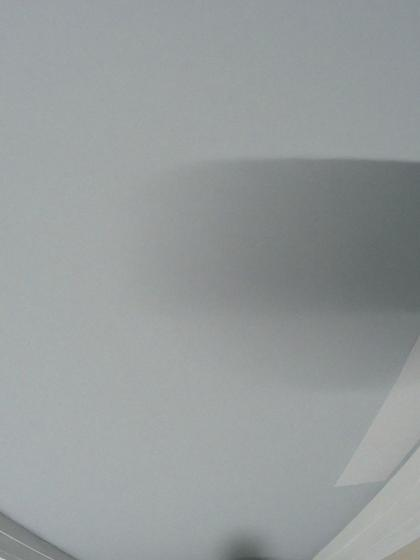

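Emit:
move(
  blocking=false,
  cameras=["r2_head_camera"],
  r1={"base": {"translate_m": 0.82, "strafe_m": -0.08}},
)

Scene clock: 323.13 s.
move: r1 moving
r1.base_odometry: x=-1.606 y=+0.850 heading=-2.413
r1.turned_by_wheels: +0.000
r1.turned_by_imu: +0.000
r1.base_tilt: forward=-1.6 right=+1.3
r1.lidar_m: 0.25 0.25 0.34 0.63 2.56 2.73 2.60 2.72 2.31 0.89 0.33 0.25
r1.base_status: translate_m moving; strafe_m moving
r1.joint_positions: lift_m=+0.124 arm_m=+0.000 wrist_yaw_rad=+3.194 wrist_pitch_rad=+0.002 wrist_roll_rad=+0.000 gripper_m=+0.056
r1.joint_status: not commanded
r1.measured_speeds: translate_m=+0.121 strafe_m=-0.013 rotate_rad=+0.005 lift_m=+0.000 arm_m=+0.000 wrist_yaw_rad=+0.000 wrist_pitch_rad=+0.000 wrist_roll_rad=+0.000
r1.motor_effort: lift_m=+19(20) arm_m=-4(4) wheel_0=+8(8) wheel_1=+3(7) wheel_2=-9(9)
r1.servo_current: wrist_yaw_rad=46(52) wrist_pitch_rad=39(46) wrist_roll_rad=46(65) gripper_m=33(46)
r1.hand_pose: x=-0.1216 y=+0.0722 z=+0.3019 quat_wxyz=(-0.026, -0.001, +0.000, +1.000) (m; r1's base frame)
r1.wrist_depth_mm: - 135 - - - - - / - 135 146 - - - - / - 132 174 - - - - / 110 136 222 - - - - / 137 - - - - - - / - 1229 197 1205 195 1182 1118 / - 809 759 798 798 - 798
r2.base_odometry: x=-2.062 y=-1.414 heading=+0.550
r2.turned_by_wheels: +0.000
r2.turned_by_imu: +0.000
r2.base_tilt: forward=-0.7 right=+0.1
r2.lidar_m: 3.65 0.59 0.66 3.20 2.41 2.14 2.13 1.72 1.50 1.53 1.86 3.47
r2.base_status: not commanded
r2.joint_positions: lift_m=+1.100 arm_m=+0.000 wrist_yaw_rad=+0.003 wrist_pitch_rad=+1.567 wrist_roll_rad=+1.568 gripper_m=+0.080
r2.joint_status: not commanded
r2.measured_speeds: translate_m=+0.000 strafe_m=+0.000 rotate_rad=+0.000 lift_m=+0.000 arm_m=+0.000 wrist_yaw_rad=+0.000 wrist_pitch_rad=+0.000 wrist_roll_rad=+0.000
r2.motor_effort: lift_m=+19(19) arm_m=-4(5) wheel_0=+5(5) wheel_1=+2(3) wheel_2=+6(6)
r2.servo_current: wrist_yaw_rad=39(52) wrist_pitch_rad=39(46) wrist_roll_rad=46(59) gripper_m=59(59)
r2.hand_pose: x=+0.1723 y=-0.0874 z=+0.9897 quat_wxyz=(+0.502, +0.500, +0.500, -0.498) (m; r2's base frame)
r2.wrist_depth_mm: 1229 1255 1229 1229 1255 1229 1255 / 1229 1229 1205 1229 1205 1229 1229 / 1229 1255 1229 1255 1229 1229 1205 / 1229 1255 1281 1229 1008 1255 1229 / 1255 1229 1255 1042 1008 1229 355 / 1281 1255 198 1281 198 1229 1229 / 1281 1229 1255 112 1255 1229 1229
pictures: r2_head_camera
Images, in order (width x height): r2_head_camera 420x560.

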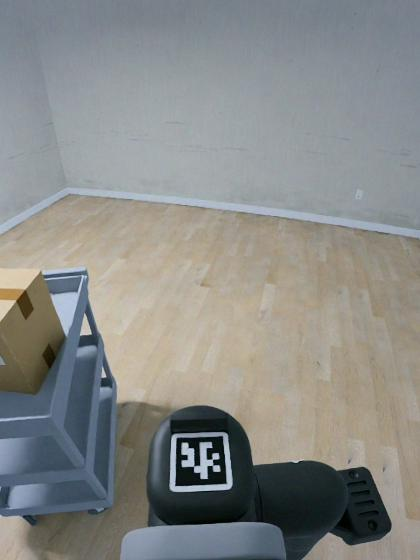

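Emit:
zoom_image(
  camera="r2_head_camera",
  region=[0, 240, 200, 540],
)

Scaled by 1.680 from the camera's 420x560 image, which has a finer 1200x1600 frame.

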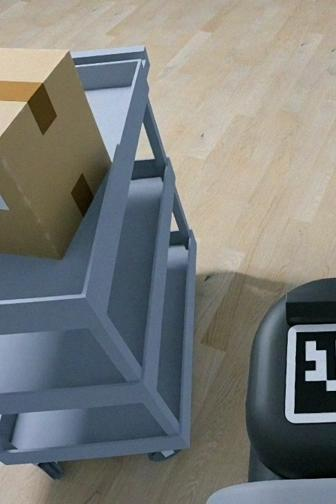

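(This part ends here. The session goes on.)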